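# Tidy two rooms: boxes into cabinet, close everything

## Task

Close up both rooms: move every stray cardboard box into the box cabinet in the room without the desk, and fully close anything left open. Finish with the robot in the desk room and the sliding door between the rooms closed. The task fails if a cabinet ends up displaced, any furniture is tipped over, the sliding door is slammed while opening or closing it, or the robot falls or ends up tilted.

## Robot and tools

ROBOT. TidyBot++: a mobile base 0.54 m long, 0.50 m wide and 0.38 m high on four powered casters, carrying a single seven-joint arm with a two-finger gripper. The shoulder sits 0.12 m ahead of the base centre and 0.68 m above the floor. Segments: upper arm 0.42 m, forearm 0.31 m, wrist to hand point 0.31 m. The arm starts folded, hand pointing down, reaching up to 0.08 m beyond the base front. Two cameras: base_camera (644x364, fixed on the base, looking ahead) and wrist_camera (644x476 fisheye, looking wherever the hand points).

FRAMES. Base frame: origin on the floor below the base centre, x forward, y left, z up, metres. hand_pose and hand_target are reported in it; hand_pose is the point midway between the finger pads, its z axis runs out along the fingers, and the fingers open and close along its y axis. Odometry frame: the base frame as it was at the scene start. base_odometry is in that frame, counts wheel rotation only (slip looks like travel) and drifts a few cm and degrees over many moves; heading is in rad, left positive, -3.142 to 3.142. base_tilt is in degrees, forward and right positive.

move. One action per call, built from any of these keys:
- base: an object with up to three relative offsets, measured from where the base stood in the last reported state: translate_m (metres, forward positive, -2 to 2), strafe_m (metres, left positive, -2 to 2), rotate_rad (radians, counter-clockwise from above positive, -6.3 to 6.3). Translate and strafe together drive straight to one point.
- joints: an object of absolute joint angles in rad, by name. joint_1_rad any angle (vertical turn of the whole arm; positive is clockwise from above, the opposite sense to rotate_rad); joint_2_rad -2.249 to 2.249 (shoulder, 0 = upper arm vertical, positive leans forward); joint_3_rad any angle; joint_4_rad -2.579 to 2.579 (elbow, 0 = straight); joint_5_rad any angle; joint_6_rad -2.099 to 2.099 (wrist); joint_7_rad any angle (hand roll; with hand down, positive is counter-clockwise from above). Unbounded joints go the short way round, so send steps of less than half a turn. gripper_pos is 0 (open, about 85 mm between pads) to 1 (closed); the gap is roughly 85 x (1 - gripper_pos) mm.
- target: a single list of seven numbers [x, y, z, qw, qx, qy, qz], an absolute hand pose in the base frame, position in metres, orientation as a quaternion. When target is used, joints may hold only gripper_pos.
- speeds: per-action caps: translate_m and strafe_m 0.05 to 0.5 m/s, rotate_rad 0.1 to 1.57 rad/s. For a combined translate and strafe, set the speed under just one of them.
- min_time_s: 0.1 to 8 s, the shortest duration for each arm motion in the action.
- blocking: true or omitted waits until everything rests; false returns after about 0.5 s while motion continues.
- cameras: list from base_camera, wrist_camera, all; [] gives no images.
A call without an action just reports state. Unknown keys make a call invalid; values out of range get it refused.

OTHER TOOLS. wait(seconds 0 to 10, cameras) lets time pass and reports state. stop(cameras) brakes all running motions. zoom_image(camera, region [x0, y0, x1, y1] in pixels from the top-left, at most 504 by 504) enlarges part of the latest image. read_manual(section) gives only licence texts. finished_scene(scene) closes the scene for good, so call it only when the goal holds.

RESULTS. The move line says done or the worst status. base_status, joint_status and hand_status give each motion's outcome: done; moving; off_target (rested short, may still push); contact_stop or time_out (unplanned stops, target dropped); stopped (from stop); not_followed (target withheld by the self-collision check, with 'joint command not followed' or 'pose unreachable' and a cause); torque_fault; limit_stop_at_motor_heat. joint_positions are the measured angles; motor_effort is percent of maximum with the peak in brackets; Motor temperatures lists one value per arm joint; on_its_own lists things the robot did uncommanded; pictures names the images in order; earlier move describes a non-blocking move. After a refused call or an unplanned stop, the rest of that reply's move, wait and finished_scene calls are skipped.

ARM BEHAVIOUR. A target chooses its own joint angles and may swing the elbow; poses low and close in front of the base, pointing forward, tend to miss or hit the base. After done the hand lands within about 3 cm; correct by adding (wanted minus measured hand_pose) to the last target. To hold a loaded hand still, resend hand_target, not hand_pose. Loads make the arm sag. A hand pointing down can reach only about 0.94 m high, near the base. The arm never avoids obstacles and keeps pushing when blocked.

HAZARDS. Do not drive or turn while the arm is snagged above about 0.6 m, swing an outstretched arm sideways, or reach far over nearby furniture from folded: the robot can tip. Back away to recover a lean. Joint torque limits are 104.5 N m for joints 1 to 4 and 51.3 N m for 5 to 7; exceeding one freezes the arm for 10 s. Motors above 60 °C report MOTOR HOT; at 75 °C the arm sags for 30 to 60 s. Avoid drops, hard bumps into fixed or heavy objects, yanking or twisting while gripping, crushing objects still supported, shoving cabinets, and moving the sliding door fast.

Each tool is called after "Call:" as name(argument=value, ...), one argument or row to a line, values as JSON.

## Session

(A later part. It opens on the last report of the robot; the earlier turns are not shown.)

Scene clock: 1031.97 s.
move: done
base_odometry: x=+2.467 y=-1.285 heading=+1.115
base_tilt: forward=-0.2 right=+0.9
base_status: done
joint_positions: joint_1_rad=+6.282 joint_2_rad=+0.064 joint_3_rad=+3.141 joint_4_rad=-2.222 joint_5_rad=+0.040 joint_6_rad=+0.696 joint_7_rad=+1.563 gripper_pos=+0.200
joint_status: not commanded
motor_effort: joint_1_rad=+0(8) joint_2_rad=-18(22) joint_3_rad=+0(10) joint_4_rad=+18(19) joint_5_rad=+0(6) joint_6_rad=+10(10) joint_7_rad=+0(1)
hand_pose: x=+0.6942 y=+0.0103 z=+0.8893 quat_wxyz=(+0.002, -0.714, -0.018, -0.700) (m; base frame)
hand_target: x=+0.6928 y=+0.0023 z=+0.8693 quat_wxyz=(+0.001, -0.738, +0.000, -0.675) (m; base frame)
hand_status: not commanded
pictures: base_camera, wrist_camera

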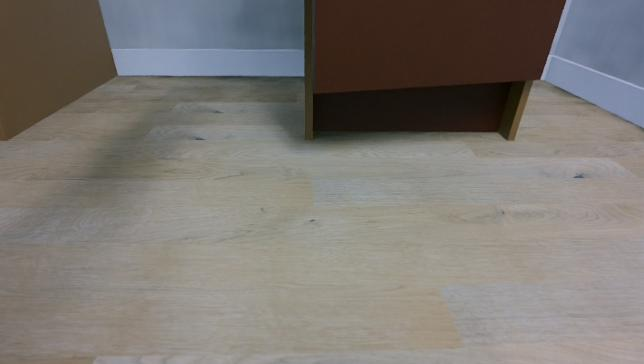

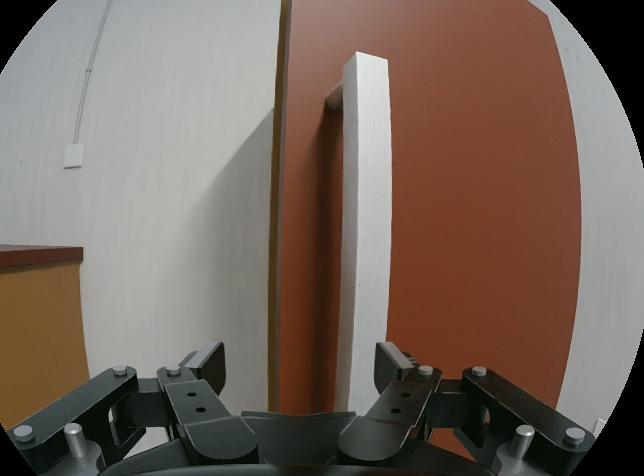

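Call:
move(
  base={"strafe_m": -0.23, "translate_m": 0.0, "rotate_rad": 0.19},
  speeds={"strafe_m": 0.2, "rotate_rad": 0.3},
  joints={"gripper_pos": 0.0},
)

Scene clock: 1072.70 s.
move: done
base_odometry: x=+2.674 y=-1.386 heading=+1.306
base_tilt: forward=-0.2 right=+0.9
base_status: done
joint_positions: joint_1_rad=+6.282 joint_2_rad=+0.064 joint_3_rad=+3.141 joint_4_rad=-2.222 joint_5_rad=+0.040 joint_6_rad=+0.696 joint_7_rad=+1.563 gripper_pos=+0.000
joint_status: all done
motor_effort: joint_1_rad=+0(2) joint_2_rad=-18(19) joint_3_rad=+1(2) joint_4_rad=+18(18) joint_5_rad=+0(1) joint_6_rad=+10(10) joint_7_rad=+0(1)
hand_pose: x=+0.6942 y=+0.0099 z=+0.8893 quat_wxyz=(+0.001, -0.714, -0.018, -0.700) (m; base frame)
hand_target: x=+0.6928 y=+0.0023 z=+0.8693 quat_wxyz=(+0.001, -0.738, +0.000, -0.675) (m; base frame)
hand_status: not commanded
pictures: base_camera, wrist_camera

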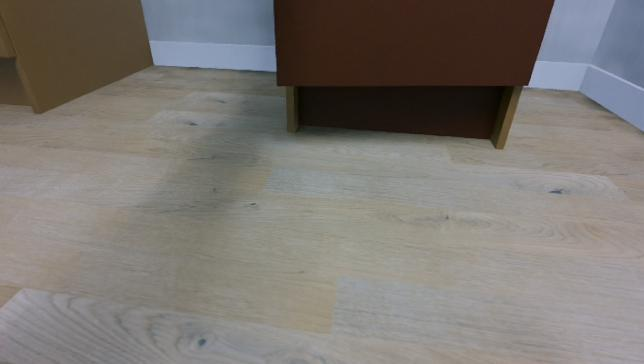

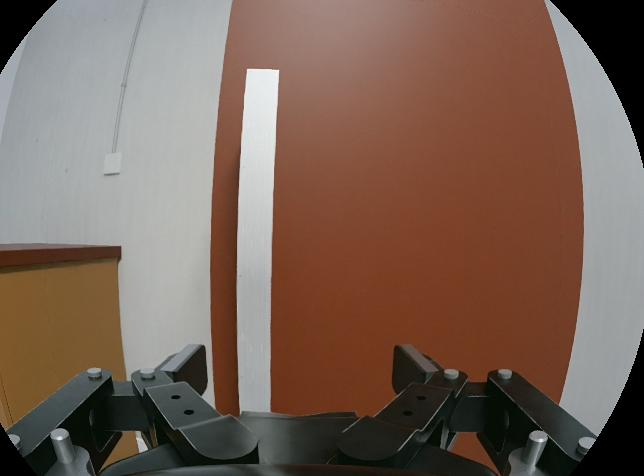

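Call:
move(
  base={"strafe_m": 0.048, "translate_m": 0.15},
  speeds={"translate_m": 0.15},
  cameras=["wrist_camera"],
)

Scene clock: 1077.50 s.
move: done
base_odometry: x=+2.667 y=-1.229 heading=+1.306
base_tilt: forward=-0.2 right=+0.9
base_status: done
joint_positions: joint_1_rad=+6.282 joint_2_rad=+0.063 joint_3_rad=+3.141 joint_4_rad=-2.222 joint_5_rad=+0.040 joint_6_rad=+0.696 joint_7_rad=+1.563 gripper_pos=+0.000
joint_status: not commanded
motor_effort: joint_1_rad=+0(1) joint_2_rad=-17(20) joint_3_rad=+0(1) joint_4_rad=+18(19) joint_5_rad=+0(1) joint_6_rad=+10(11) joint_7_rad=+0(1)
hand_pose: x=+0.6940 y=+0.0099 z=+0.8898 quat_wxyz=(+0.001, -0.714, -0.018, -0.700) (m; base frame)
hand_target: x=+0.6928 y=+0.0023 z=+0.8693 quat_wxyz=(+0.001, -0.738, +0.000, -0.675) (m; base frame)
hand_status: not commanded
pictures: wrist_camera

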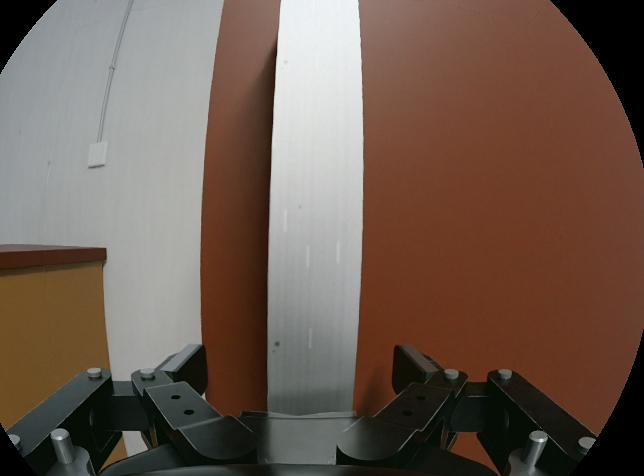

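Call:
move(
  joints={"gripper_pos": 0.75},
  cameras=[],
)

Call:
move(
  base={"translate_m": -0.0765, "strafe_m": -0.174, "rotate_rad": 0.22},
  speeds={"strafe_m": 0.07, "rotate_rad": 0.1},
)

Scene clock: 1090.33 s.
move: off_target
base_odometry: x=+2.667 y=-1.229 heading=+1.306
base_tilt: forward=-0.2 right=+0.9
base_status: not commanded
joint_positions: joint_1_rad=+6.286 joint_2_rad=+0.063 joint_3_rad=+3.142 joint_4_rad=-2.222 joint_5_rad=+0.038 joint_6_rad=+0.696 joint_7_rad=+1.558 gripper_pos=+0.703
joint_status: gripper_pos off_target (ended at +0.703, target +0.750)
motor_effort: joint_1_rad=-2(4) joint_2_rad=-17(19) joint_3_rad=-1(5) joint_4_rad=+19(19) joint_5_rad=+3(4) joint_6_rad=+11(11) joint_7_rad=+0(8)
hand_pose: x=+0.6941 y=+0.0072 z=+0.8898 quat_wxyz=(+0.002, -0.714, -0.013, -0.700) (m; base frame)
hand_target: x=+0.6928 y=+0.0023 z=+0.8693 quat_wxyz=(+0.001, -0.738, +0.000, -0.675) (m; base frame)
hand_status: not commanded
pictures: none
No camera images: "cameras" was empty.

Scene clock: 1093.53 s.
move: done
base_odometry: x=+2.815 y=-1.348 heading=+1.527
base_tilt: forward=-0.2 right=+0.9
base_status: done
joint_positions: joint_1_rad=+6.291 joint_2_rad=+0.063 joint_3_rad=+3.156 joint_4_rad=-2.222 joint_5_rad=+0.037 joint_6_rad=+0.695 joint_7_rad=+1.558 gripper_pos=+0.706
joint_status: not commanded
motor_effort: joint_1_rad=-1(10) joint_2_rad=-18(20) joint_3_rad=-1(10) joint_4_rad=+18(20) joint_5_rad=+2(8) joint_6_rad=+10(11) joint_7_rad=+3(4)
hand_pose: x=+0.6943 y=-0.0035 z=+0.8897 quat_wxyz=(-0.005, -0.714, -0.006, -0.700) (m; base frame)
hand_target: x=+0.6928 y=+0.0023 z=+0.8693 quat_wxyz=(+0.001, -0.738, +0.000, -0.675) (m; base frame)
hand_status: not commanded
pictures: base_camera, wrist_camera

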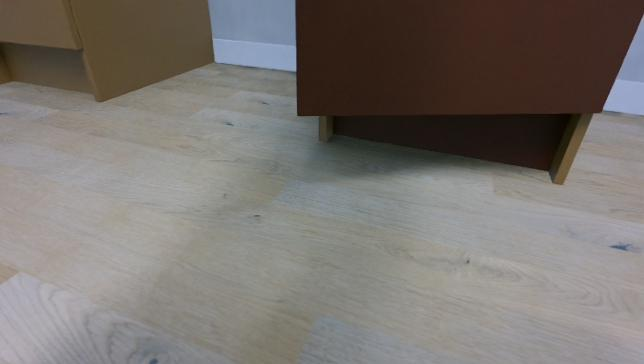

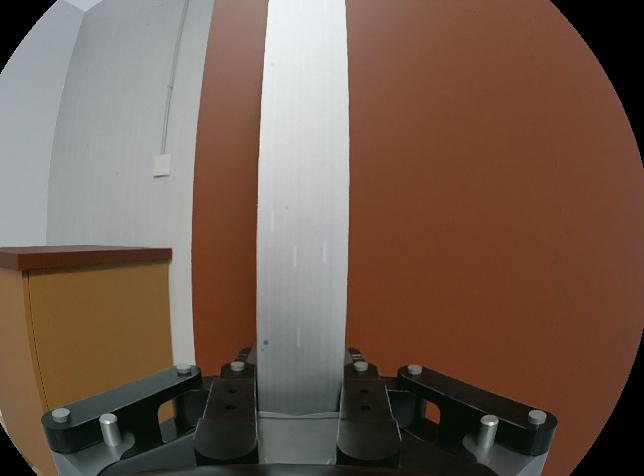

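Call:
move(
  joints={"gripper_pos": 0.1},
  cameras=[],
)

Call:
move(
  base={"translate_m": -0.13},
  speeds={"translate_m": 0.1},
  cameras=["wrist_camera"],
)

Call:
move(
  base={"strafe_m": 0.5},
  speeds={"strafe_m": 0.25},
  cameras=["wrist_camera"],
)

Call:
move(
  base={"rotate_rad": -0.9},
  speeds={"rotate_rad": 0.6},
)

Scene clock: 1105.60 s.
move: done
base_odometry: x=+2.815 y=-1.348 heading=+1.527
base_tilt: forward=-0.2 right=+0.9
base_status: not commanded
joint_positions: joint_1_rad=+6.290 joint_2_rad=+0.063 joint_3_rad=+3.156 joint_4_rad=-2.222 joint_5_rad=+0.037 joint_6_rad=+0.695 joint_7_rad=+1.558 gripper_pos=+0.100
joint_status: all done
motor_effort: joint_1_rad=+0(1) joint_2_rad=-18(19) joint_3_rad=+0(2) joint_4_rad=+18(18) joint_5_rad=+0(3) joint_6_rad=+10(10) joint_7_rad=+0(3)
hand_pose: x=+0.6943 y=-0.0033 z=+0.8897 quat_wxyz=(-0.005, -0.714, -0.007, -0.700) (m; base frame)
hand_target: x=+0.6928 y=+0.0023 z=+0.8693 quat_wxyz=(+0.001, -0.738, +0.000, -0.675) (m; base frame)
hand_status: not commanded
pictures: none
No camera images: "cameras" was empty.

Scene clock: 1107.40 s.
move: done
base_odometry: x=+2.810 y=-1.478 heading=+1.527
base_tilt: forward=-0.2 right=+0.9
base_status: done
joint_positions: joint_1_rad=+6.290 joint_2_rad=+0.062 joint_3_rad=+3.156 joint_4_rad=-2.222 joint_5_rad=+0.037 joint_6_rad=+0.695 joint_7_rad=+1.558 gripper_pos=+0.100
joint_status: not commanded
motor_effort: joint_1_rad=+0(1) joint_2_rad=-17(20) joint_3_rad=+0(1) joint_4_rad=+18(19) joint_5_rad=+0(1) joint_6_rad=+10(11) joint_7_rad=+0(1)
hand_pose: x=+0.6942 y=-0.0033 z=+0.8899 quat_wxyz=(-0.005, -0.714, -0.007, -0.700) (m; base frame)
hand_target: x=+0.6928 y=+0.0023 z=+0.8693 quat_wxyz=(+0.001, -0.738, +0.000, -0.675) (m; base frame)
hand_status: not commanded
pictures: wrist_camera

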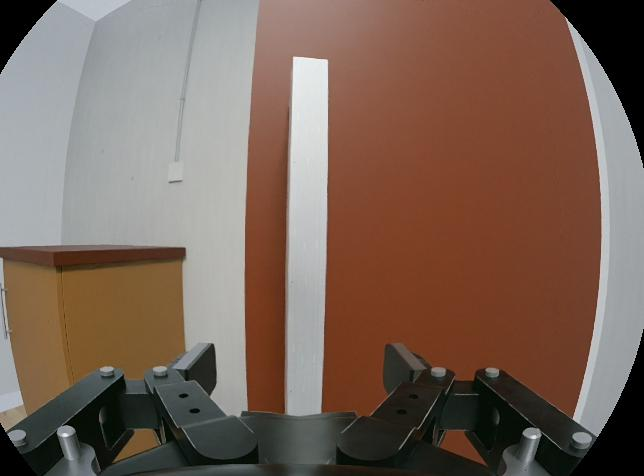

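Scene clock: 1110.27 s.
move: done
base_odometry: x=+2.310 y=-1.456 heading=+1.527
base_tilt: forward=-0.2 right=+0.9
base_status: done
joint_positions: joint_1_rad=+6.287 joint_2_rad=+0.062 joint_3_rad=+3.154 joint_4_rad=-2.222 joint_5_rad=+0.037 joint_6_rad=+0.695 joint_7_rad=+1.558 gripper_pos=+0.100
joint_status: not commanded
motor_effort: joint_1_rad=+0(2) joint_2_rad=-17(19) joint_3_rad=+0(2) joint_4_rad=+18(18) joint_5_rad=+0(1) joint_6_rad=+10(10) joint_7_rad=+0(1)
hand_pose: x=+0.6942 y=-0.0006 z=+0.8899 quat_wxyz=(-0.003, -0.714, -0.008, -0.700) (m; base frame)
hand_target: x=+0.6928 y=+0.0023 z=+0.8693 quat_wxyz=(+0.001, -0.738, +0.000, -0.675) (m; base frame)
hand_status: not commanded
pictures: wrist_camera

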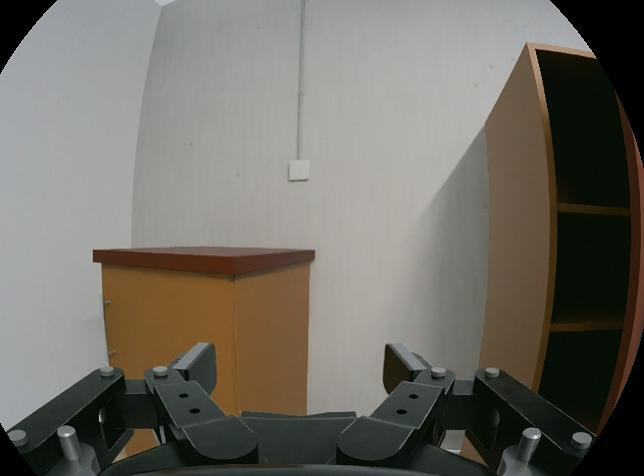

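Scene clock: 1112.43 s.
move: done
base_odometry: x=+2.310 y=-1.456 heading=+0.628
base_tilt: forward=-0.2 right=+0.9
base_status: done
joint_positions: joint_1_rad=+6.286 joint_2_rad=+0.062 joint_3_rad=+3.152 joint_4_rad=-2.222 joint_5_rad=+0.037 joint_6_rad=+0.695 joint_7_rad=+1.558 gripper_pos=+0.100
joint_status: not commanded
motor_effort: joint_1_rad=+0(3) joint_2_rad=-18(19) joint_3_rad=+0(2) joint_4_rad=+18(18) joint_5_rad=+0(1) joint_6_rad=+10(10) joint_7_rad=+0(1)
hand_pose: x=+0.6942 y=+0.0013 z=+0.8899 quat_wxyz=(-0.002, -0.714, -0.009, -0.700) (m; base frame)
hand_target: x=+0.6928 y=+0.0023 z=+0.8693 quat_wxyz=(+0.001, -0.738, +0.000, -0.675) (m; base frame)
hand_status: not commanded
pictures: base_camera, wrist_camera

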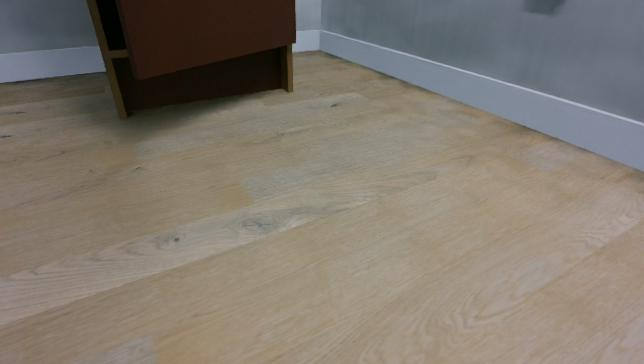

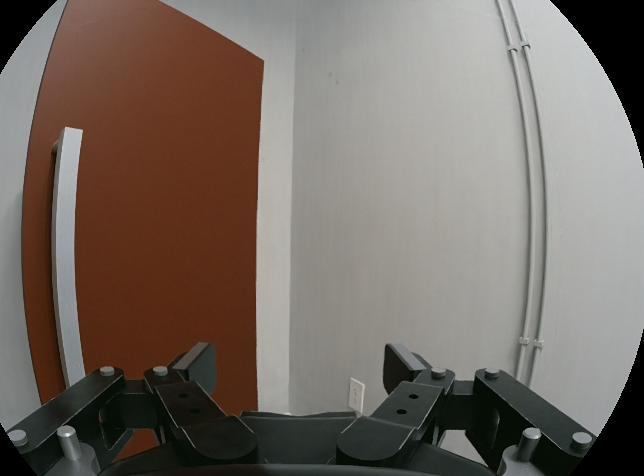

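Call:
move(
  base={"translate_m": 0.2},
  speeds={"translate_m": 0.2},
  cameras=[],
)

Call:
move(
  base={"strafe_m": 0.6},
  speeds={"strafe_m": 0.25},
)

Scene clock: 1124.57 s.
move: done
base_odometry: x=+2.472 y=-1.339 heading=+0.627
base_tilt: forward=-0.2 right=+0.9
base_status: done
joint_positions: joint_1_rad=+6.286 joint_2_rad=+0.062 joint_3_rad=+3.152 joint_4_rad=-2.222 joint_5_rad=+0.037 joint_6_rad=+0.695 joint_7_rad=+1.558 gripper_pos=+0.100
joint_status: not commanded
motor_effort: joint_1_rad=+1(1) joint_2_rad=-17(20) joint_3_rad=-1(1) joint_4_rad=+18(19) joint_5_rad=+1(1) joint_6_rad=+10(10) joint_7_rad=+0(1)
hand_pose: x=+0.6941 y=+0.0013 z=+0.8901 quat_wxyz=(-0.002, -0.714, -0.009, -0.700) (m; base frame)
hand_target: x=+0.6928 y=+0.0023 z=+0.8693 quat_wxyz=(+0.001, -0.738, +0.000, -0.675) (m; base frame)
hand_status: not commanded
pictures: none
No camera images: "cameras" was empty.

Scene clock: 1127.73 s.
move: done
base_odometry: x=+2.120 y=-0.853 heading=+0.627
base_tilt: forward=-0.2 right=+0.9
base_status: done
joint_positions: joint_1_rad=+6.285 joint_2_rad=+0.062 joint_3_rad=+3.153 joint_4_rad=-2.222 joint_5_rad=+0.032 joint_6_rad=+0.695 joint_7_rad=+1.558 gripper_pos=+0.100
joint_status: not commanded
motor_effort: joint_1_rad=+0(9) joint_2_rad=-19(19) joint_3_rad=+0(9) joint_4_rad=+18(19) joint_5_rad=+1(8) joint_6_rad=+10(11) joint_7_rad=+0(1)
hand_pose: x=+0.6941 y=+0.0003 z=+0.8901 quat_wxyz=(-0.002, -0.714, -0.007, -0.700) (m; base frame)
hand_target: x=+0.6928 y=+0.0023 z=+0.8693 quat_wxyz=(+0.001, -0.738, +0.000, -0.675) (m; base frame)
hand_status: not commanded
pictures: base_camera, wrist_camera

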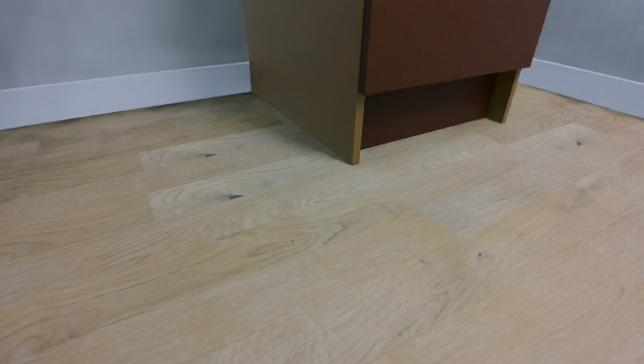

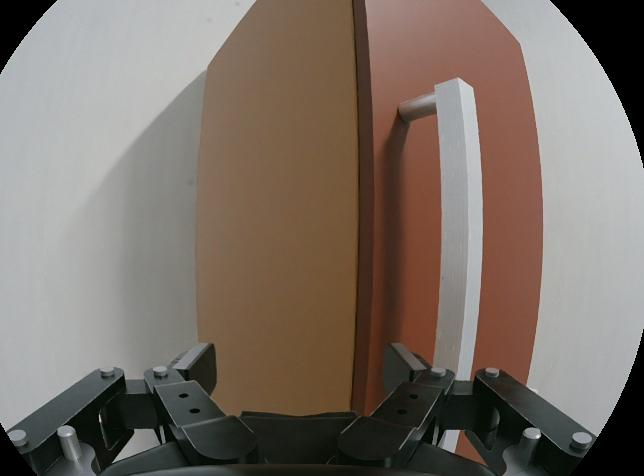

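Call:
zoom_image(
  camera="wrist_camera",
  region=[320, 0, 500, 420],
)

Call:
zoom_image(
  camera="base_camera",
  region=[320, 0, 560, 180],
)

Scaled by 1.200.

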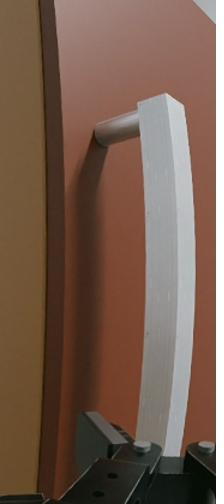

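Scaled by 2.100.

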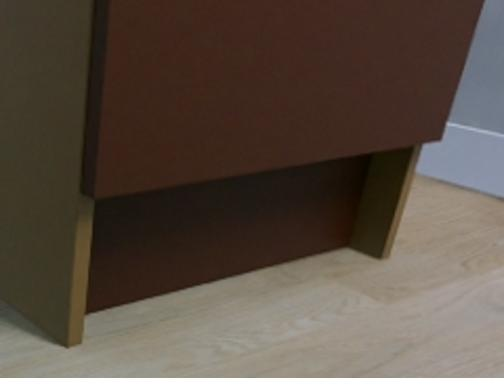

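Call:
move(
  base={"strafe_m": -0.55},
  speeds={"strafe_m": 0.25},
  cameras=[],
)

Call:
move(
  base={"rotate_rad": 0.489},
  speeds={"rotate_rad": 0.5},
  joints={"gripper_pos": 0.0},
)

Scene clock: 1168.80 s.
move: done
base_odometry: x=+2.443 y=-1.298 heading=+0.627
base_tilt: forward=-0.2 right=+0.9
base_status: done
joint_positions: joint_1_rad=+6.284 joint_2_rad=+0.062 joint_3_rad=+3.150 joint_4_rad=-2.222 joint_5_rad=+0.032 joint_6_rad=+0.695 joint_7_rad=+1.558 gripper_pos=+0.100
joint_status: not commanded
motor_effort: joint_1_rad=+0(3) joint_2_rad=-19(20) joint_3_rad=+0(2) joint_4_rad=+18(19) joint_5_rad=+0(2) joint_6_rad=+10(10) joint_7_rad=-1(1)
hand_pose: x=+0.6941 y=+0.0024 z=+0.8901 quat_wxyz=(+0.000, -0.714, -0.008, -0.700) (m; base frame)
hand_target: x=+0.6928 y=+0.0023 z=+0.8693 quat_wxyz=(+0.001, -0.738, +0.000, -0.675) (m; base frame)
hand_status: not commanded
pictures: none
No camera images: "cameras" was empty.

Scene clock: 1170.40 s.
move: done
base_odometry: x=+2.443 y=-1.298 heading=+1.116
base_tilt: forward=-0.2 right=+0.9
base_status: done
joint_positions: joint_1_rad=+6.282 joint_2_rad=+0.062 joint_3_rad=+3.149 joint_4_rad=-2.222 joint_5_rad=+0.032 joint_6_rad=+0.695 joint_7_rad=+1.558 gripper_pos=+0.000
joint_status: all done
motor_effort: joint_1_rad=+0(2) joint_2_rad=-18(20) joint_3_rad=+0(2) joint_4_rad=+18(18) joint_5_rad=+1(1) joint_6_rad=+10(11) joint_7_rad=+1(1)
hand_pose: x=+0.6941 y=+0.0042 z=+0.8901 quat_wxyz=(+0.001, -0.714, -0.009, -0.700) (m; base frame)
hand_target: x=+0.6928 y=+0.0023 z=+0.8693 quat_wxyz=(+0.001, -0.738, +0.000, -0.675) (m; base frame)
hand_status: not commanded
pictures: base_camera, wrist_camera

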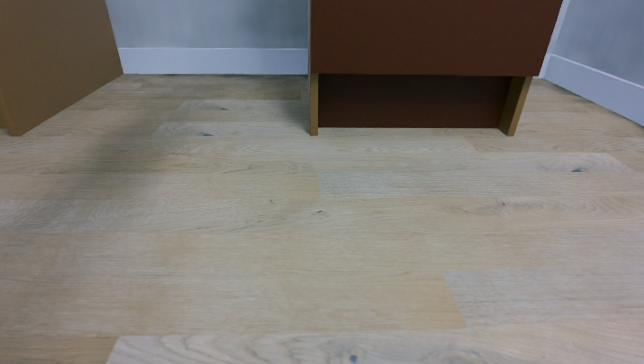

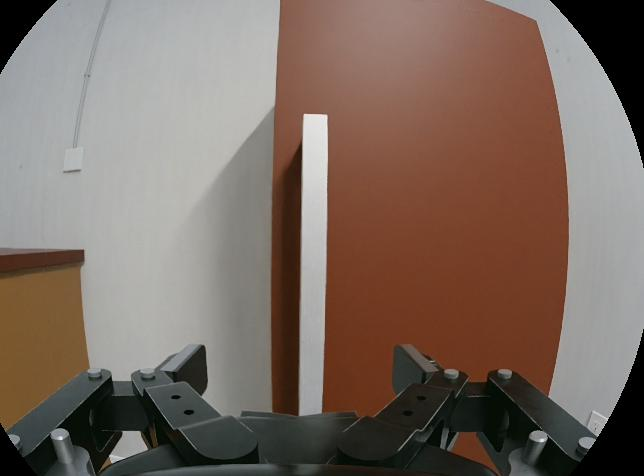

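Call:
move(
  base={"strafe_m": -0.014, "translate_m": 0.24},
  speeds={"translate_m": 0.2},
  cameras=["wrist_camera"],
)

Scene clock: 1175.37 s.
move: done
base_odometry: x=+2.561 y=-1.089 heading=+1.117
base_tilt: forward=-0.2 right=+0.9
base_status: done
joint_positions: joint_1_rad=+6.282 joint_2_rad=+0.062 joint_3_rad=+3.149 joint_4_rad=-2.222 joint_5_rad=+0.032 joint_6_rad=+0.695 joint_7_rad=+1.558 gripper_pos=+0.000
joint_status: not commanded
motor_effort: joint_1_rad=+0(1) joint_2_rad=-18(20) joint_3_rad=+0(1) joint_4_rad=+18(19) joint_5_rad=+1(1) joint_6_rad=+10(11) joint_7_rad=+1(1)
hand_pose: x=+0.6940 y=+0.0042 z=+0.8903 quat_wxyz=(+0.001, -0.714, -0.009, -0.701) (m; base frame)
hand_target: x=+0.6928 y=+0.0023 z=+0.8693 quat_wxyz=(+0.001, -0.738, +0.000, -0.675) (m; base frame)
hand_status: not commanded
pictures: wrist_camera

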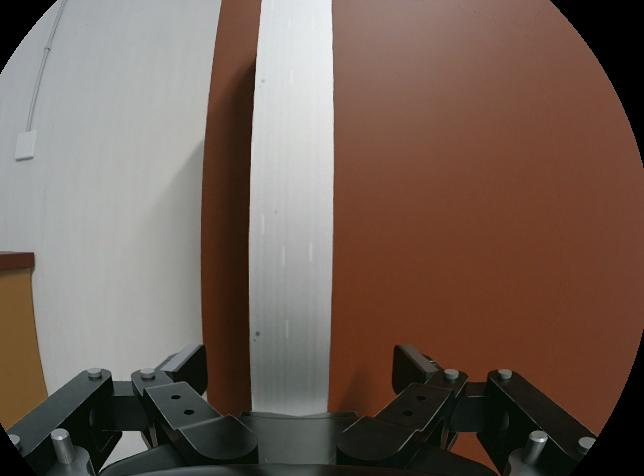

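Call:
move(
  base={"strafe_m": 0.004, "translate_m": 0.018},
  speeds={"translate_m": 0.05},
  cameras=[],
)

Call:
move(
  joints={"gripper_pos": 0.75},
  cameras=["wrist_camera"],
)

Scene clock: 1187.50 s.
move: done
base_odometry: x=+2.566 y=-1.071 heading=+1.116
base_tilt: forward=-0.2 right=+0.9
base_status: done
joint_positions: joint_1_rad=+6.282 joint_2_rad=+0.059 joint_3_rad=+3.149 joint_4_rad=-2.224 joint_5_rad=+0.032 joint_6_rad=+0.695 joint_7_rad=+1.558 gripper_pos=+0.000
joint_status: not commanded
motor_effort: joint_1_rad=+1(1) joint_2_rad=-18(19) joint_3_rad=+0(1) joint_4_rad=+18(23) joint_5_rad=+1(1) joint_6_rad=+10(10) joint_7_rad=+0(1)
hand_pose: x=+0.6931 y=+0.0042 z=+0.8904 quat_wxyz=(+0.001, -0.714, -0.009, -0.701) (m; base frame)
hand_target: x=+0.6928 y=+0.0023 z=+0.8693 quat_wxyz=(+0.001, -0.738, +0.000, -0.675) (m; base frame)
hand_status: not commanded
pictures: none
No camera images: "cameras" was empty.

Scene clock: 1189.33 s.
move: off_target
base_odometry: x=+2.566 y=-1.071 heading=+1.116
base_tilt: forward=-0.2 right=+0.9
base_status: not commanded
joint_positions: joint_1_rad=+6.285 joint_2_rad=+0.055 joint_3_rad=+3.146 joint_4_rad=-2.229 joint_5_rad=+0.032 joint_6_rad=+0.695 joint_7_rad=+1.560 gripper_pos=+0.676
joint_status: gripper_pos off_target (ended at +0.676, target +0.750)
motor_effort: joint_1_rad=+1(7) joint_2_rad=-16(18) joint_3_rad=+0(6) joint_4_rad=+19(24) joint_5_rad=-1(4) joint_6_rad=+10(10) joint_7_rad=-2(5)
hand_pose: x=+0.6910 y=+0.0041 z=+0.8906 quat_wxyz=(+0.000, -0.714, -0.010, -0.701) (m; base frame)
hand_target: x=+0.6928 y=+0.0023 z=+0.8693 quat_wxyz=(+0.001, -0.738, +0.000, -0.675) (m; base frame)
hand_status: not commanded
pictures: wrist_camera

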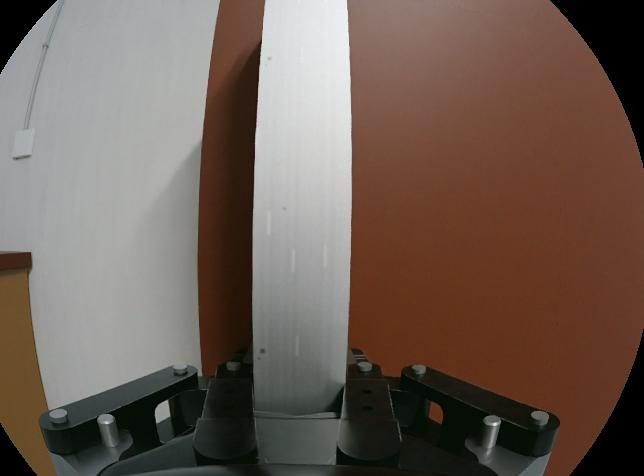

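Call:
move(
  base={"translate_m": -0.074, "strafe_m": -0.152, "rotate_rad": 0.2},
  speeds={"strafe_m": 0.08, "rotate_rad": 0.1},
  cameras=["base_camera"],
)

Call:
move(
  base={"translate_m": -0.074, "strafe_m": -0.152, "rotate_rad": 0.2},
  speeds={"strafe_m": 0.08, "rotate_rad": 0.1},
)

Scene clock: 1195.77 s.
move: done
base_odometry: x=+2.670 y=-1.204 heading=+1.317
base_tilt: forward=-0.2 right=+0.9
base_status: done
joint_positions: joint_1_rad=+6.296 joint_2_rad=+0.067 joint_3_rad=+3.149 joint_4_rad=-2.216 joint_5_rad=+0.032 joint_6_rad=+0.694 joint_7_rad=+1.560 gripper_pos=+0.678
joint_status: not commanded
motor_effort: joint_1_rad=-2(7) joint_2_rad=-19(23) joint_3_rad=-3(7) joint_4_rad=+17(19) joint_5_rad=+0(2) joint_6_rad=+10(12) joint_7_rad=+0(4)
hand_pose: x=+0.6965 y=-0.0042 z=+0.8905 quat_wxyz=(-0.005, -0.714, -0.005, -0.701) (m; base frame)
hand_target: x=+0.6928 y=+0.0023 z=+0.8693 quat_wxyz=(+0.001, -0.738, +0.000, -0.675) (m; base frame)
hand_status: not commanded
pictures: base_camera

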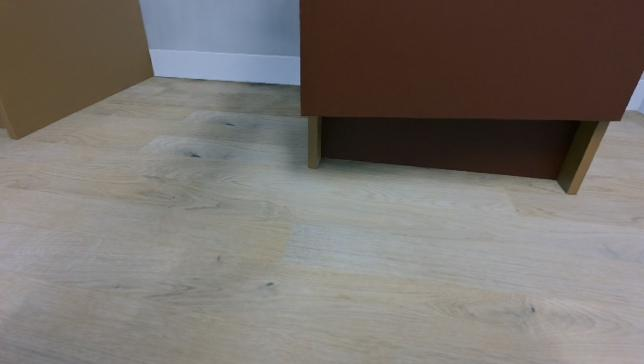

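Scene clock: 1198.40 s.
move: done
base_odometry: x=+2.799 y=-1.314 heading=+1.518
base_tilt: forward=-0.2 right=+0.9
base_status: done
joint_positions: joint_1_rad=+6.303 joint_2_rad=+0.067 joint_3_rad=+3.155 joint_4_rad=-2.216 joint_5_rad=+0.032 joint_6_rad=+0.694 joint_7_rad=+1.560 gripper_pos=+0.678
joint_status: not commanded
motor_effort: joint_1_rad=-4(8) joint_2_rad=-19(21) joint_3_rad=-4(8) joint_4_rad=+17(20) joint_5_rad=+2(5) joint_6_rad=+10(12) joint_7_rad=+1(2)
hand_pose: x=+0.6965 y=-0.0116 z=+0.8906 quat_wxyz=(-0.010, -0.714, +0.000, -0.701) (m; base frame)
hand_target: x=+0.6928 y=+0.0023 z=+0.8693 quat_wxyz=(+0.001, -0.738, +0.000, -0.675) (m; base frame)
hand_status: not commanded
pictures: base_camera, wrist_camera

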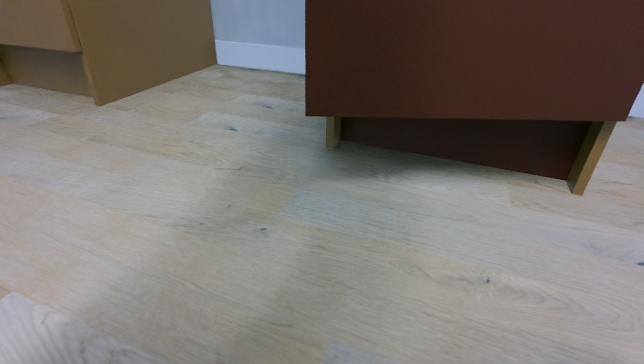

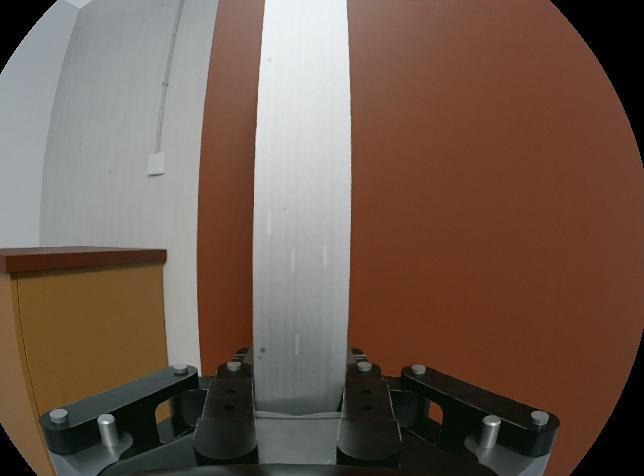

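Call:
move(
  joints={"gripper_pos": 0.0},
  cameras=[],
)

Call:
move(
  base={"translate_m": -0.15},
  speeds={"translate_m": 0.1},
  cameras=[],
)

Call:
move(
  base={"strafe_m": 0.42},
  speeds={"strafe_m": 0.25},
  joints={"joint_6_rad": 0.3},
)

Scene clock: 1209.60 s.
move: done
base_odometry: x=+2.799 y=-1.314 heading=+1.518
base_tilt: forward=-0.2 right=+0.9
base_status: not commanded
joint_positions: joint_1_rad=+6.288 joint_2_rad=+0.067 joint_3_rad=+3.151 joint_4_rad=-2.216 joint_5_rad=+0.032 joint_6_rad=+0.694 joint_7_rad=+1.560 gripper_pos=+0.000
joint_status: all done
motor_effort: joint_1_rad=+0(4) joint_2_rad=-18(19) joint_3_rad=-1(4) joint_4_rad=+18(18) joint_5_rad=+1(3) joint_6_rad=+10(10) joint_7_rad=+0(1)
hand_pose: x=+0.6965 y=-0.0004 z=+0.8906 quat_wxyz=(-0.003, -0.713, -0.007, -0.701) (m; base frame)
hand_target: x=+0.6928 y=+0.0023 z=+0.8693 quat_wxyz=(+0.001, -0.738, +0.000, -0.675) (m; base frame)
hand_status: not commanded
pictures: none
No camera images: "cameras" was empty.

Scene clock: 1211.60 s.
move: done
base_odometry: x=+2.791 y=-1.464 heading=+1.518
base_tilt: forward=-0.2 right=+0.9
base_status: done
joint_positions: joint_1_rad=+6.288 joint_2_rad=+0.066 joint_3_rad=+3.151 joint_4_rad=-2.216 joint_5_rad=+0.032 joint_6_rad=+0.694 joint_7_rad=+1.560 gripper_pos=+0.000
joint_status: not commanded
motor_effort: joint_1_rad=+0(1) joint_2_rad=-18(20) joint_3_rad=+0(1) joint_4_rad=+18(18) joint_5_rad=+1(1) joint_6_rad=+10(10) joint_7_rad=+0(1)
hand_pose: x=+0.6962 y=-0.0004 z=+0.8913 quat_wxyz=(-0.003, -0.713, -0.007, -0.701) (m; base frame)
hand_target: x=+0.6928 y=+0.0023 z=+0.8693 quat_wxyz=(+0.001, -0.738, +0.000, -0.675) (m; base frame)
hand_status: not commanded
pictures: none
No camera images: "cameras" was empty.

Scene clock: 1214.13 s.
move: done
base_odometry: x=+2.371 y=-1.442 heading=+1.518
base_tilt: forward=-0.2 right=+0.9
base_status: done
joint_positions: joint_1_rad=+6.286 joint_2_rad=+0.066 joint_3_rad=+3.151 joint_4_rad=-2.222 joint_5_rad=+0.032 joint_6_rad=+0.377 joint_7_rad=+1.560 gripper_pos=+0.000
joint_status: all done
motor_effort: joint_1_rad=+0(2) joint_2_rad=-18(20) joint_3_rad=-1(2) joint_4_rad=+18(20) joint_5_rad=+1(1) joint_6_rad=+10(12) joint_7_rad=+0(1)
hand_pose: x=+0.6770 y=-0.0018 z=+0.7908 quat_wxyz=(-0.004, -0.817, -0.006, -0.577) (m; base frame)
hand_target: x=+0.6684 y=+0.0022 z=+0.7732 quat_wxyz=(+0.001, -0.836, +0.000, -0.549) (m; base frame)
hand_status: not commanded
pictures: base_camera, wrist_camera

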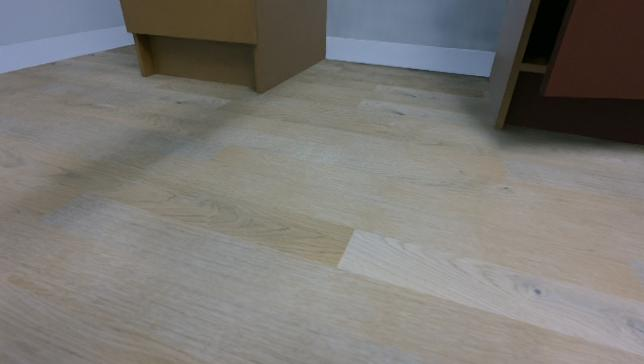

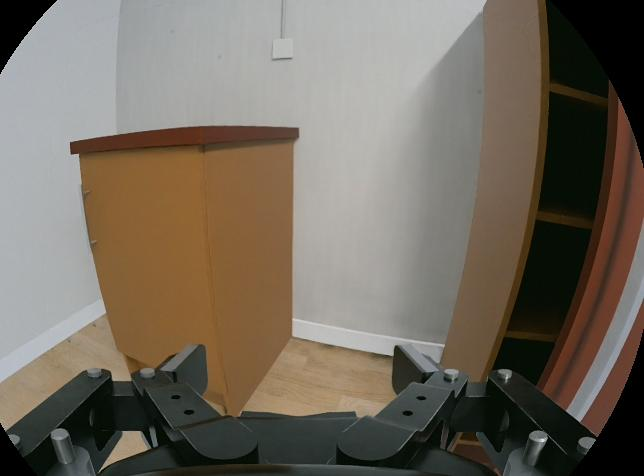

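Call:
zoom_image(
  camera="wrist_camera",
  region=[440, 40, 644, 460],
)

Call:
zoom_image(
  camera="base_camera",
  region=[480, 0, 644, 150],
)

Scaled by 1.200.

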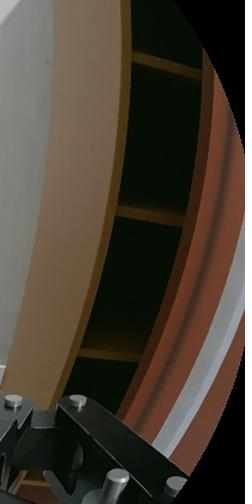

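Scaled by 3.073.

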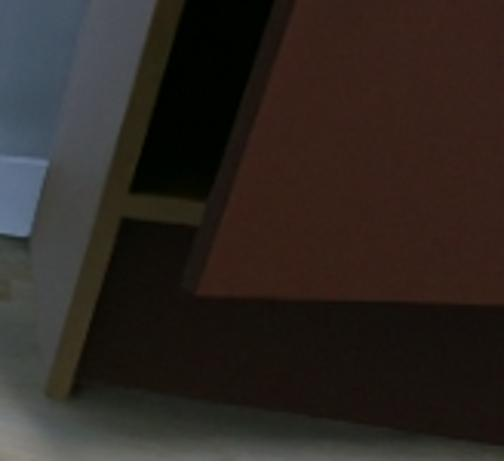

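Call:
move(
  base={"rotate_rad": -0.402},
  speeds={"rotate_rad": 0.4},
  joints={"joint_6_rad": 0.72, "gripper_pos": 1.0},
)

Scene clock: 1231.27 s.
move: done
base_odometry: x=+2.371 y=-1.442 heading=+1.117
base_tilt: forward=-0.2 right=+0.9
base_status: done
joint_positions: joint_1_rad=+6.285 joint_2_rad=+0.065 joint_3_rad=+3.150 joint_4_rad=-2.220 joint_5_rad=+0.032 joint_6_rad=+0.670 joint_7_rad=+1.560 gripper_pos=+0.999
joint_status: all done
motor_effort: joint_1_rad=+0(3) joint_2_rad=-18(20) joint_3_rad=+0(2) joint_4_rad=+18(20) joint_5_rad=+0(1) joint_6_rad=+10(12) joint_7_rad=+0(1)
hand_pose: x=+0.6948 y=+0.0016 z=+0.8820 quat_wxyz=(-0.002, -0.723, -0.008, -0.691) (m; base frame)
hand_target: x=+0.6941 y=+0.0023 z=+0.9004 quat_wxyz=(+0.001, -0.703, +0.000, -0.711) (m; base frame)
hand_status: not commanded
pictures: base_camera, wrist_camera

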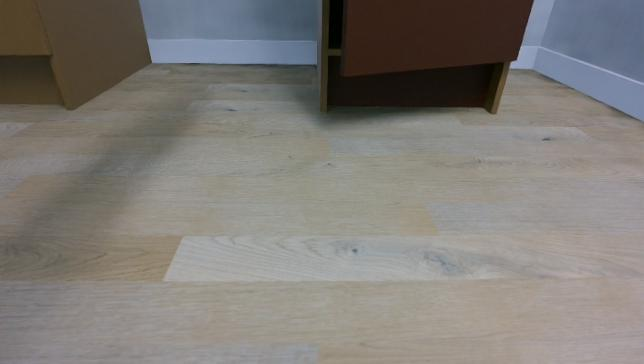

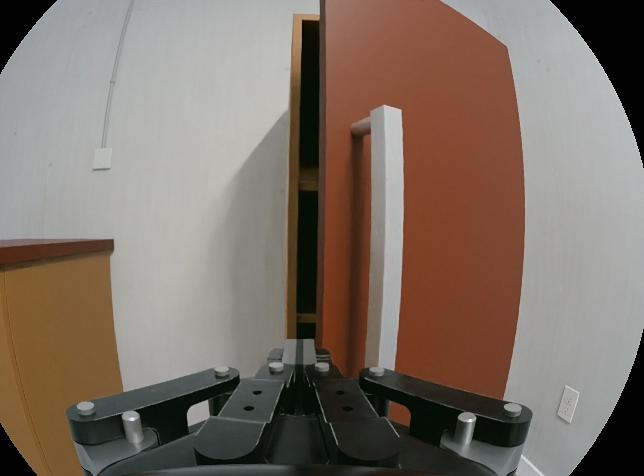

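Call:
move(
  base={"strafe_m": 0.07},
  speeds={"strafe_m": 0.15},
  cameras=[],
)

Call:
move(
  base={"translate_m": 0.3},
  speeds={"translate_m": 0.15},
)

Scene clock: 1242.37 s.
move: done
base_odometry: x=+2.308 y=-1.411 heading=+1.116
base_tilt: forward=-0.2 right=+0.9
base_status: done
joint_positions: joint_1_rad=+6.284 joint_2_rad=+0.065 joint_3_rad=+3.150 joint_4_rad=-2.220 joint_5_rad=+0.032 joint_6_rad=+0.670 joint_7_rad=+1.560 gripper_pos=+0.999
joint_status: not commanded
motor_effort: joint_1_rad=-1(2) joint_2_rad=-18(19) joint_3_rad=+0(2) joint_4_rad=+17(18) joint_5_rad=+0(1) joint_6_rad=+10(10) joint_7_rad=+0(1)
hand_pose: x=+0.6947 y=+0.0021 z=+0.8820 quat_wxyz=(-0.001, -0.723, -0.009, -0.691) (m; base frame)
hand_target: x=+0.6941 y=+0.0023 z=+0.9004 quat_wxyz=(+0.001, -0.703, +0.000, -0.711) (m; base frame)
hand_status: not commanded
pictures: none
No camera images: "cameras" was empty.

Scene clock: 1245.00 s.
move: done
base_odometry: x=+2.440 y=-1.141 heading=+1.116
base_tilt: forward=-0.2 right=+0.9
base_status: done
joint_positions: joint_1_rad=+6.284 joint_2_rad=+0.064 joint_3_rad=+3.150 joint_4_rad=-2.220 joint_5_rad=+0.032 joint_6_rad=+0.670 joint_7_rad=+1.560 gripper_pos=+0.999
joint_status: not commanded
motor_effort: joint_1_rad=+0(1) joint_2_rad=-17(20) joint_3_rad=+0(1) joint_4_rad=+18(19) joint_5_rad=+0(1) joint_6_rad=+10(11) joint_7_rad=+0(1)
hand_pose: x=+0.6946 y=+0.0021 z=+0.8825 quat_wxyz=(-0.001, -0.722, -0.009, -0.692) (m; base frame)
hand_target: x=+0.6941 y=+0.0023 z=+0.9004 quat_wxyz=(+0.001, -0.703, +0.000, -0.711) (m; base frame)
hand_status: not commanded
pictures: base_camera, wrist_camera

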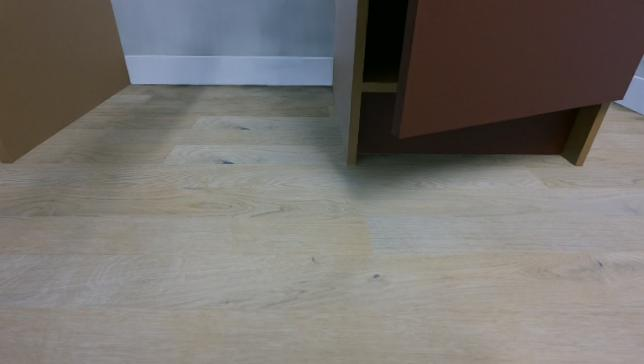

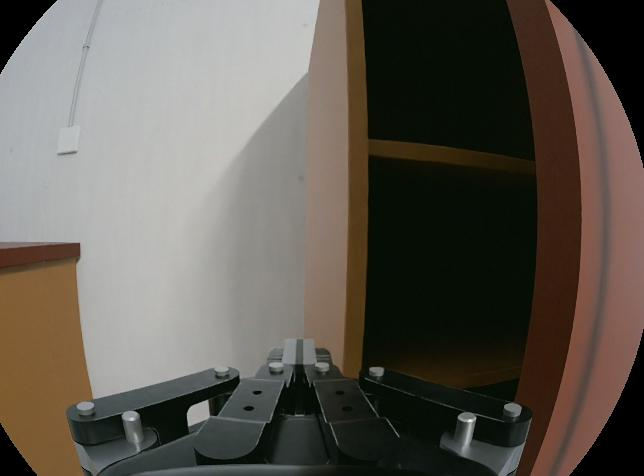

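Call:
move(
  base={"strafe_m": -0.16, "translate_m": -0.03},
  speeds={"strafe_m": 0.1},
)

Scene clock: 1250.57 s.
move: done
base_odometry: x=+2.571 y=-1.238 heading=+1.117
base_tilt: forward=-0.2 right=+0.9
base_status: done
joint_positions: joint_1_rad=+6.209 joint_2_rad=+0.063 joint_3_rad=+3.083 joint_4_rad=-2.222 joint_5_rad=+0.032 joint_6_rad=+0.670 joint_7_rad=+1.560 gripper_pos=+0.999
joint_status: not commanded
motor_effort: joint_1_rad=+14(21) joint_2_rad=-16(20) joint_3_rad=+14(20) joint_4_rad=+20(22) joint_5_rad=-8(13) joint_6_rad=+10(12) joint_7_rad=+0(1)
hand_pose: x=+0.6873 y=+0.0825 z=+0.8826 quat_wxyz=(+0.049, -0.720, -0.058, -0.690) (m; base frame)
hand_target: x=+0.6941 y=+0.0023 z=+0.9004 quat_wxyz=(+0.001, -0.703, +0.000, -0.711) (m; base frame)
hand_status: not commanded
pictures: base_camera, wrist_camera

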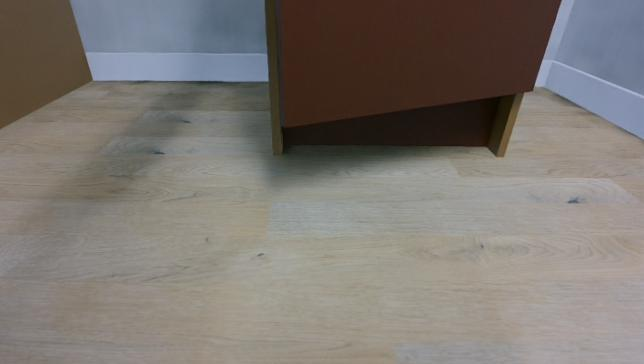

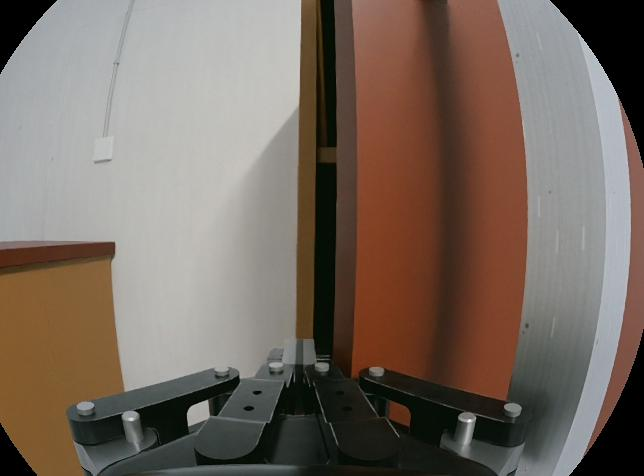

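Call:
move(
  base={"strafe_m": 0.15},
  speeds={"strafe_m": 0.15},
  cameras=[],
)

Call:
move(
  base={"translate_m": -0.17},
  speeds={"translate_m": 0.2},
  joints={"joint_1_rad": 0.0, "joint_2_rad": -0.354, "joint_3_rad": 3.14, "joint_4_rad": -2.53, "joint_5_rad": 0.0, "joint_6_rad": 0.65, "joint_7_rad": 1.57},
  min_time_s=2,
  cameras=["wrist_camera"],
)

Call:
move(
  base={"rotate_rad": -0.7},
  speeds={"rotate_rad": 0.5},
  cameras=[],
)

Call:
move(
  base={"strafe_m": 0.5},
  speeds={"strafe_m": 0.2},
)

Scene clock: 1276.10 s.
move: done
base_odometry: x=+2.436 y=-1.173 heading=+1.117
base_tilt: forward=-0.2 right=+0.9
base_status: done
joint_positions: joint_1_rad=+6.281 joint_2_rad=+0.063 joint_3_rad=+3.128 joint_4_rad=-2.222 joint_5_rad=+0.032 joint_6_rad=+0.670 joint_7_rad=+1.560 gripper_pos=+0.999
joint_status: not commanded
motor_effort: joint_1_rad=+0(14) joint_2_rad=-18(19) joint_3_rad=-1(13) joint_4_rad=+18(20) joint_5_rad=+0(8) joint_6_rad=+10(11) joint_7_rad=+0(1)
hand_pose: x=+0.6936 y=+0.0164 z=+0.8824 quat_wxyz=(+0.008, -0.722, -0.017, -0.691) (m; base frame)
hand_target: x=+0.6941 y=+0.0023 z=+0.9004 quat_wxyz=(+0.001, -0.703, +0.000, -0.711) (m; base frame)
hand_status: not commanded
pictures: none
No camera images: "cameras" was empty.

Scene clock: 1278.40 s.
move: done
base_odometry: x=+2.361 y=-1.326 heading=+1.116
base_tilt: forward=-0.2 right=+0.9
base_status: done
joint_positions: joint_1_rad=+6.281 joint_2_rad=-0.344 joint_3_rad=+3.128 joint_4_rad=-2.513 joint_5_rad=+0.032 joint_6_rad=+0.670 joint_7_rad=+1.560 gripper_pos=+0.999
joint_status: all done
motor_effort: joint_1_rad=+0(2) joint_2_rad=-6(22) joint_3_rad=+1(2) joint_4_rad=+19(20) joint_5_rad=+0(2) joint_6_rad=+10(11) joint_7_rad=+0(1)
hand_pose: x=+0.5470 y=+0.0150 z=+0.9227 quat_wxyz=(+0.005, -0.681, -0.019, -0.732) (m; base frame)
hand_target: x=+0.5426 y=+0.0021 z=+0.9116 quat_wxyz=(+0.001, -0.691, +0.000, -0.723) (m; base frame)
hand_status: not commanded
pictures: wrist_camera

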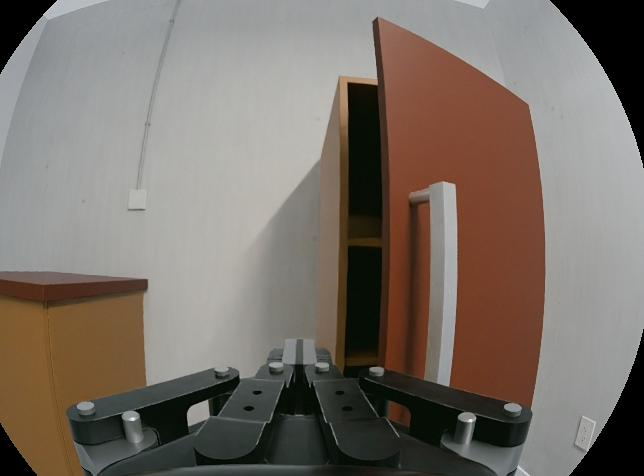

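Scene clock: 1280.40 s.
move: done
base_odometry: x=+2.361 y=-1.326 heading=+0.418
base_tilt: forward=-0.3 right=+0.9
base_status: done
joint_positions: joint_1_rad=+6.281 joint_2_rad=-0.344 joint_3_rad=+3.128 joint_4_rad=-2.513 joint_5_rad=+0.032 joint_6_rad=+0.670 joint_7_rad=+1.560 gripper_pos=+0.999
joint_status: not commanded
motor_effort: joint_1_rad=+0(1) joint_2_rad=-6(7) joint_3_rad=+0(2) joint_4_rad=+19(19) joint_5_rad=+0(1) joint_6_rad=+10(10) joint_7_rad=+1(1)
hand_pose: x=+0.5469 y=+0.0149 z=+0.9227 quat_wxyz=(+0.005, -0.681, -0.019, -0.732) (m; base frame)
hand_target: x=+0.5426 y=+0.0021 z=+0.9116 quat_wxyz=(+0.001, -0.691, +0.000, -0.723) (m; base frame)
hand_status: not commanded
pictures: none
No camera images: "cameras" was empty.

Scene clock: 1283.63 s.
move: done
base_odometry: x=+2.158 y=-0.868 heading=+0.417
base_tilt: forward=-0.2 right=+0.9
base_status: done
joint_positions: joint_1_rad=+6.281 joint_2_rad=-0.344 joint_3_rad=+3.128 joint_4_rad=-2.513 joint_5_rad=+0.032 joint_6_rad=+0.670 joint_7_rad=+1.560 gripper_pos=+0.999
joint_status: not commanded
motor_effort: joint_1_rad=+1(1) joint_2_rad=-5(7) joint_3_rad=+0(2) joint_4_rad=+19(19) joint_5_rad=-1(1) joint_6_rad=+10(10) joint_7_rad=+0(1)
hand_pose: x=+0.5470 y=+0.0148 z=+0.9227 quat_wxyz=(+0.005, -0.681, -0.019, -0.732) (m; base frame)
hand_target: x=+0.5426 y=+0.0021 z=+0.9116 quat_wxyz=(+0.001, -0.691, +0.000, -0.723) (m; base frame)
hand_status: not commanded
pictures: base_camera, wrist_camera

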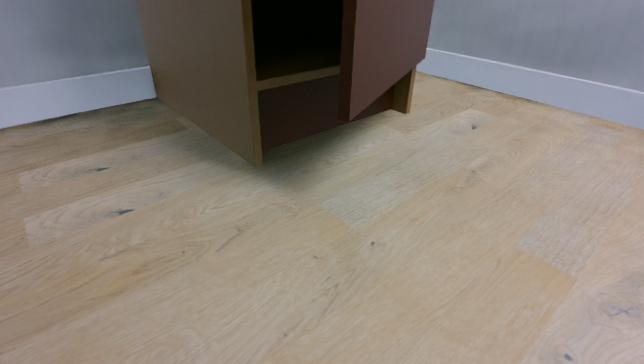

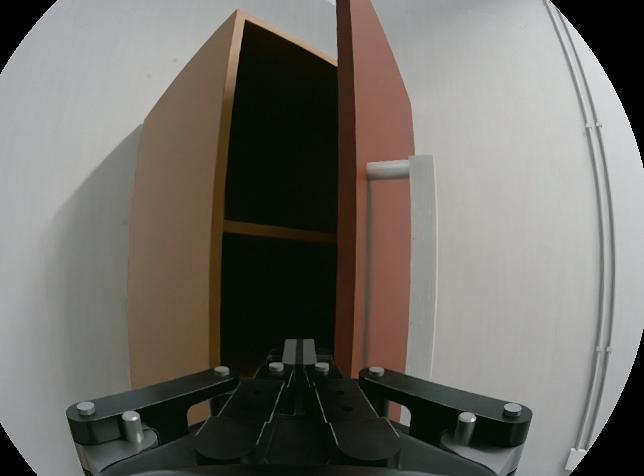

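Call:
zoom_image(
  camera="base_camera",
  region=[230, 0, 370, 110],
)

Call:
zoom_image(
  camera="wrist_camera",
  region=[200, 0, 360, 400],
)

Scaled by 3.600.

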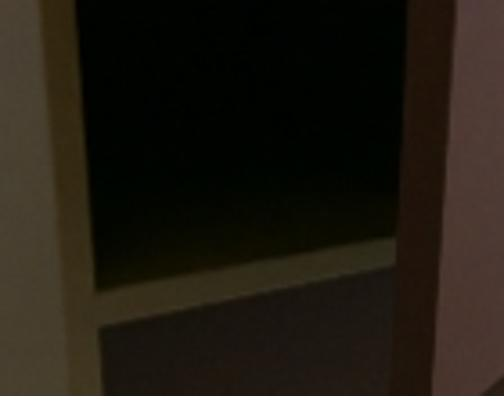

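Scaled by 1.260.

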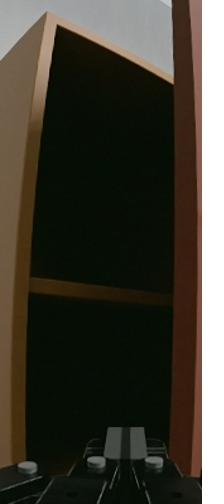

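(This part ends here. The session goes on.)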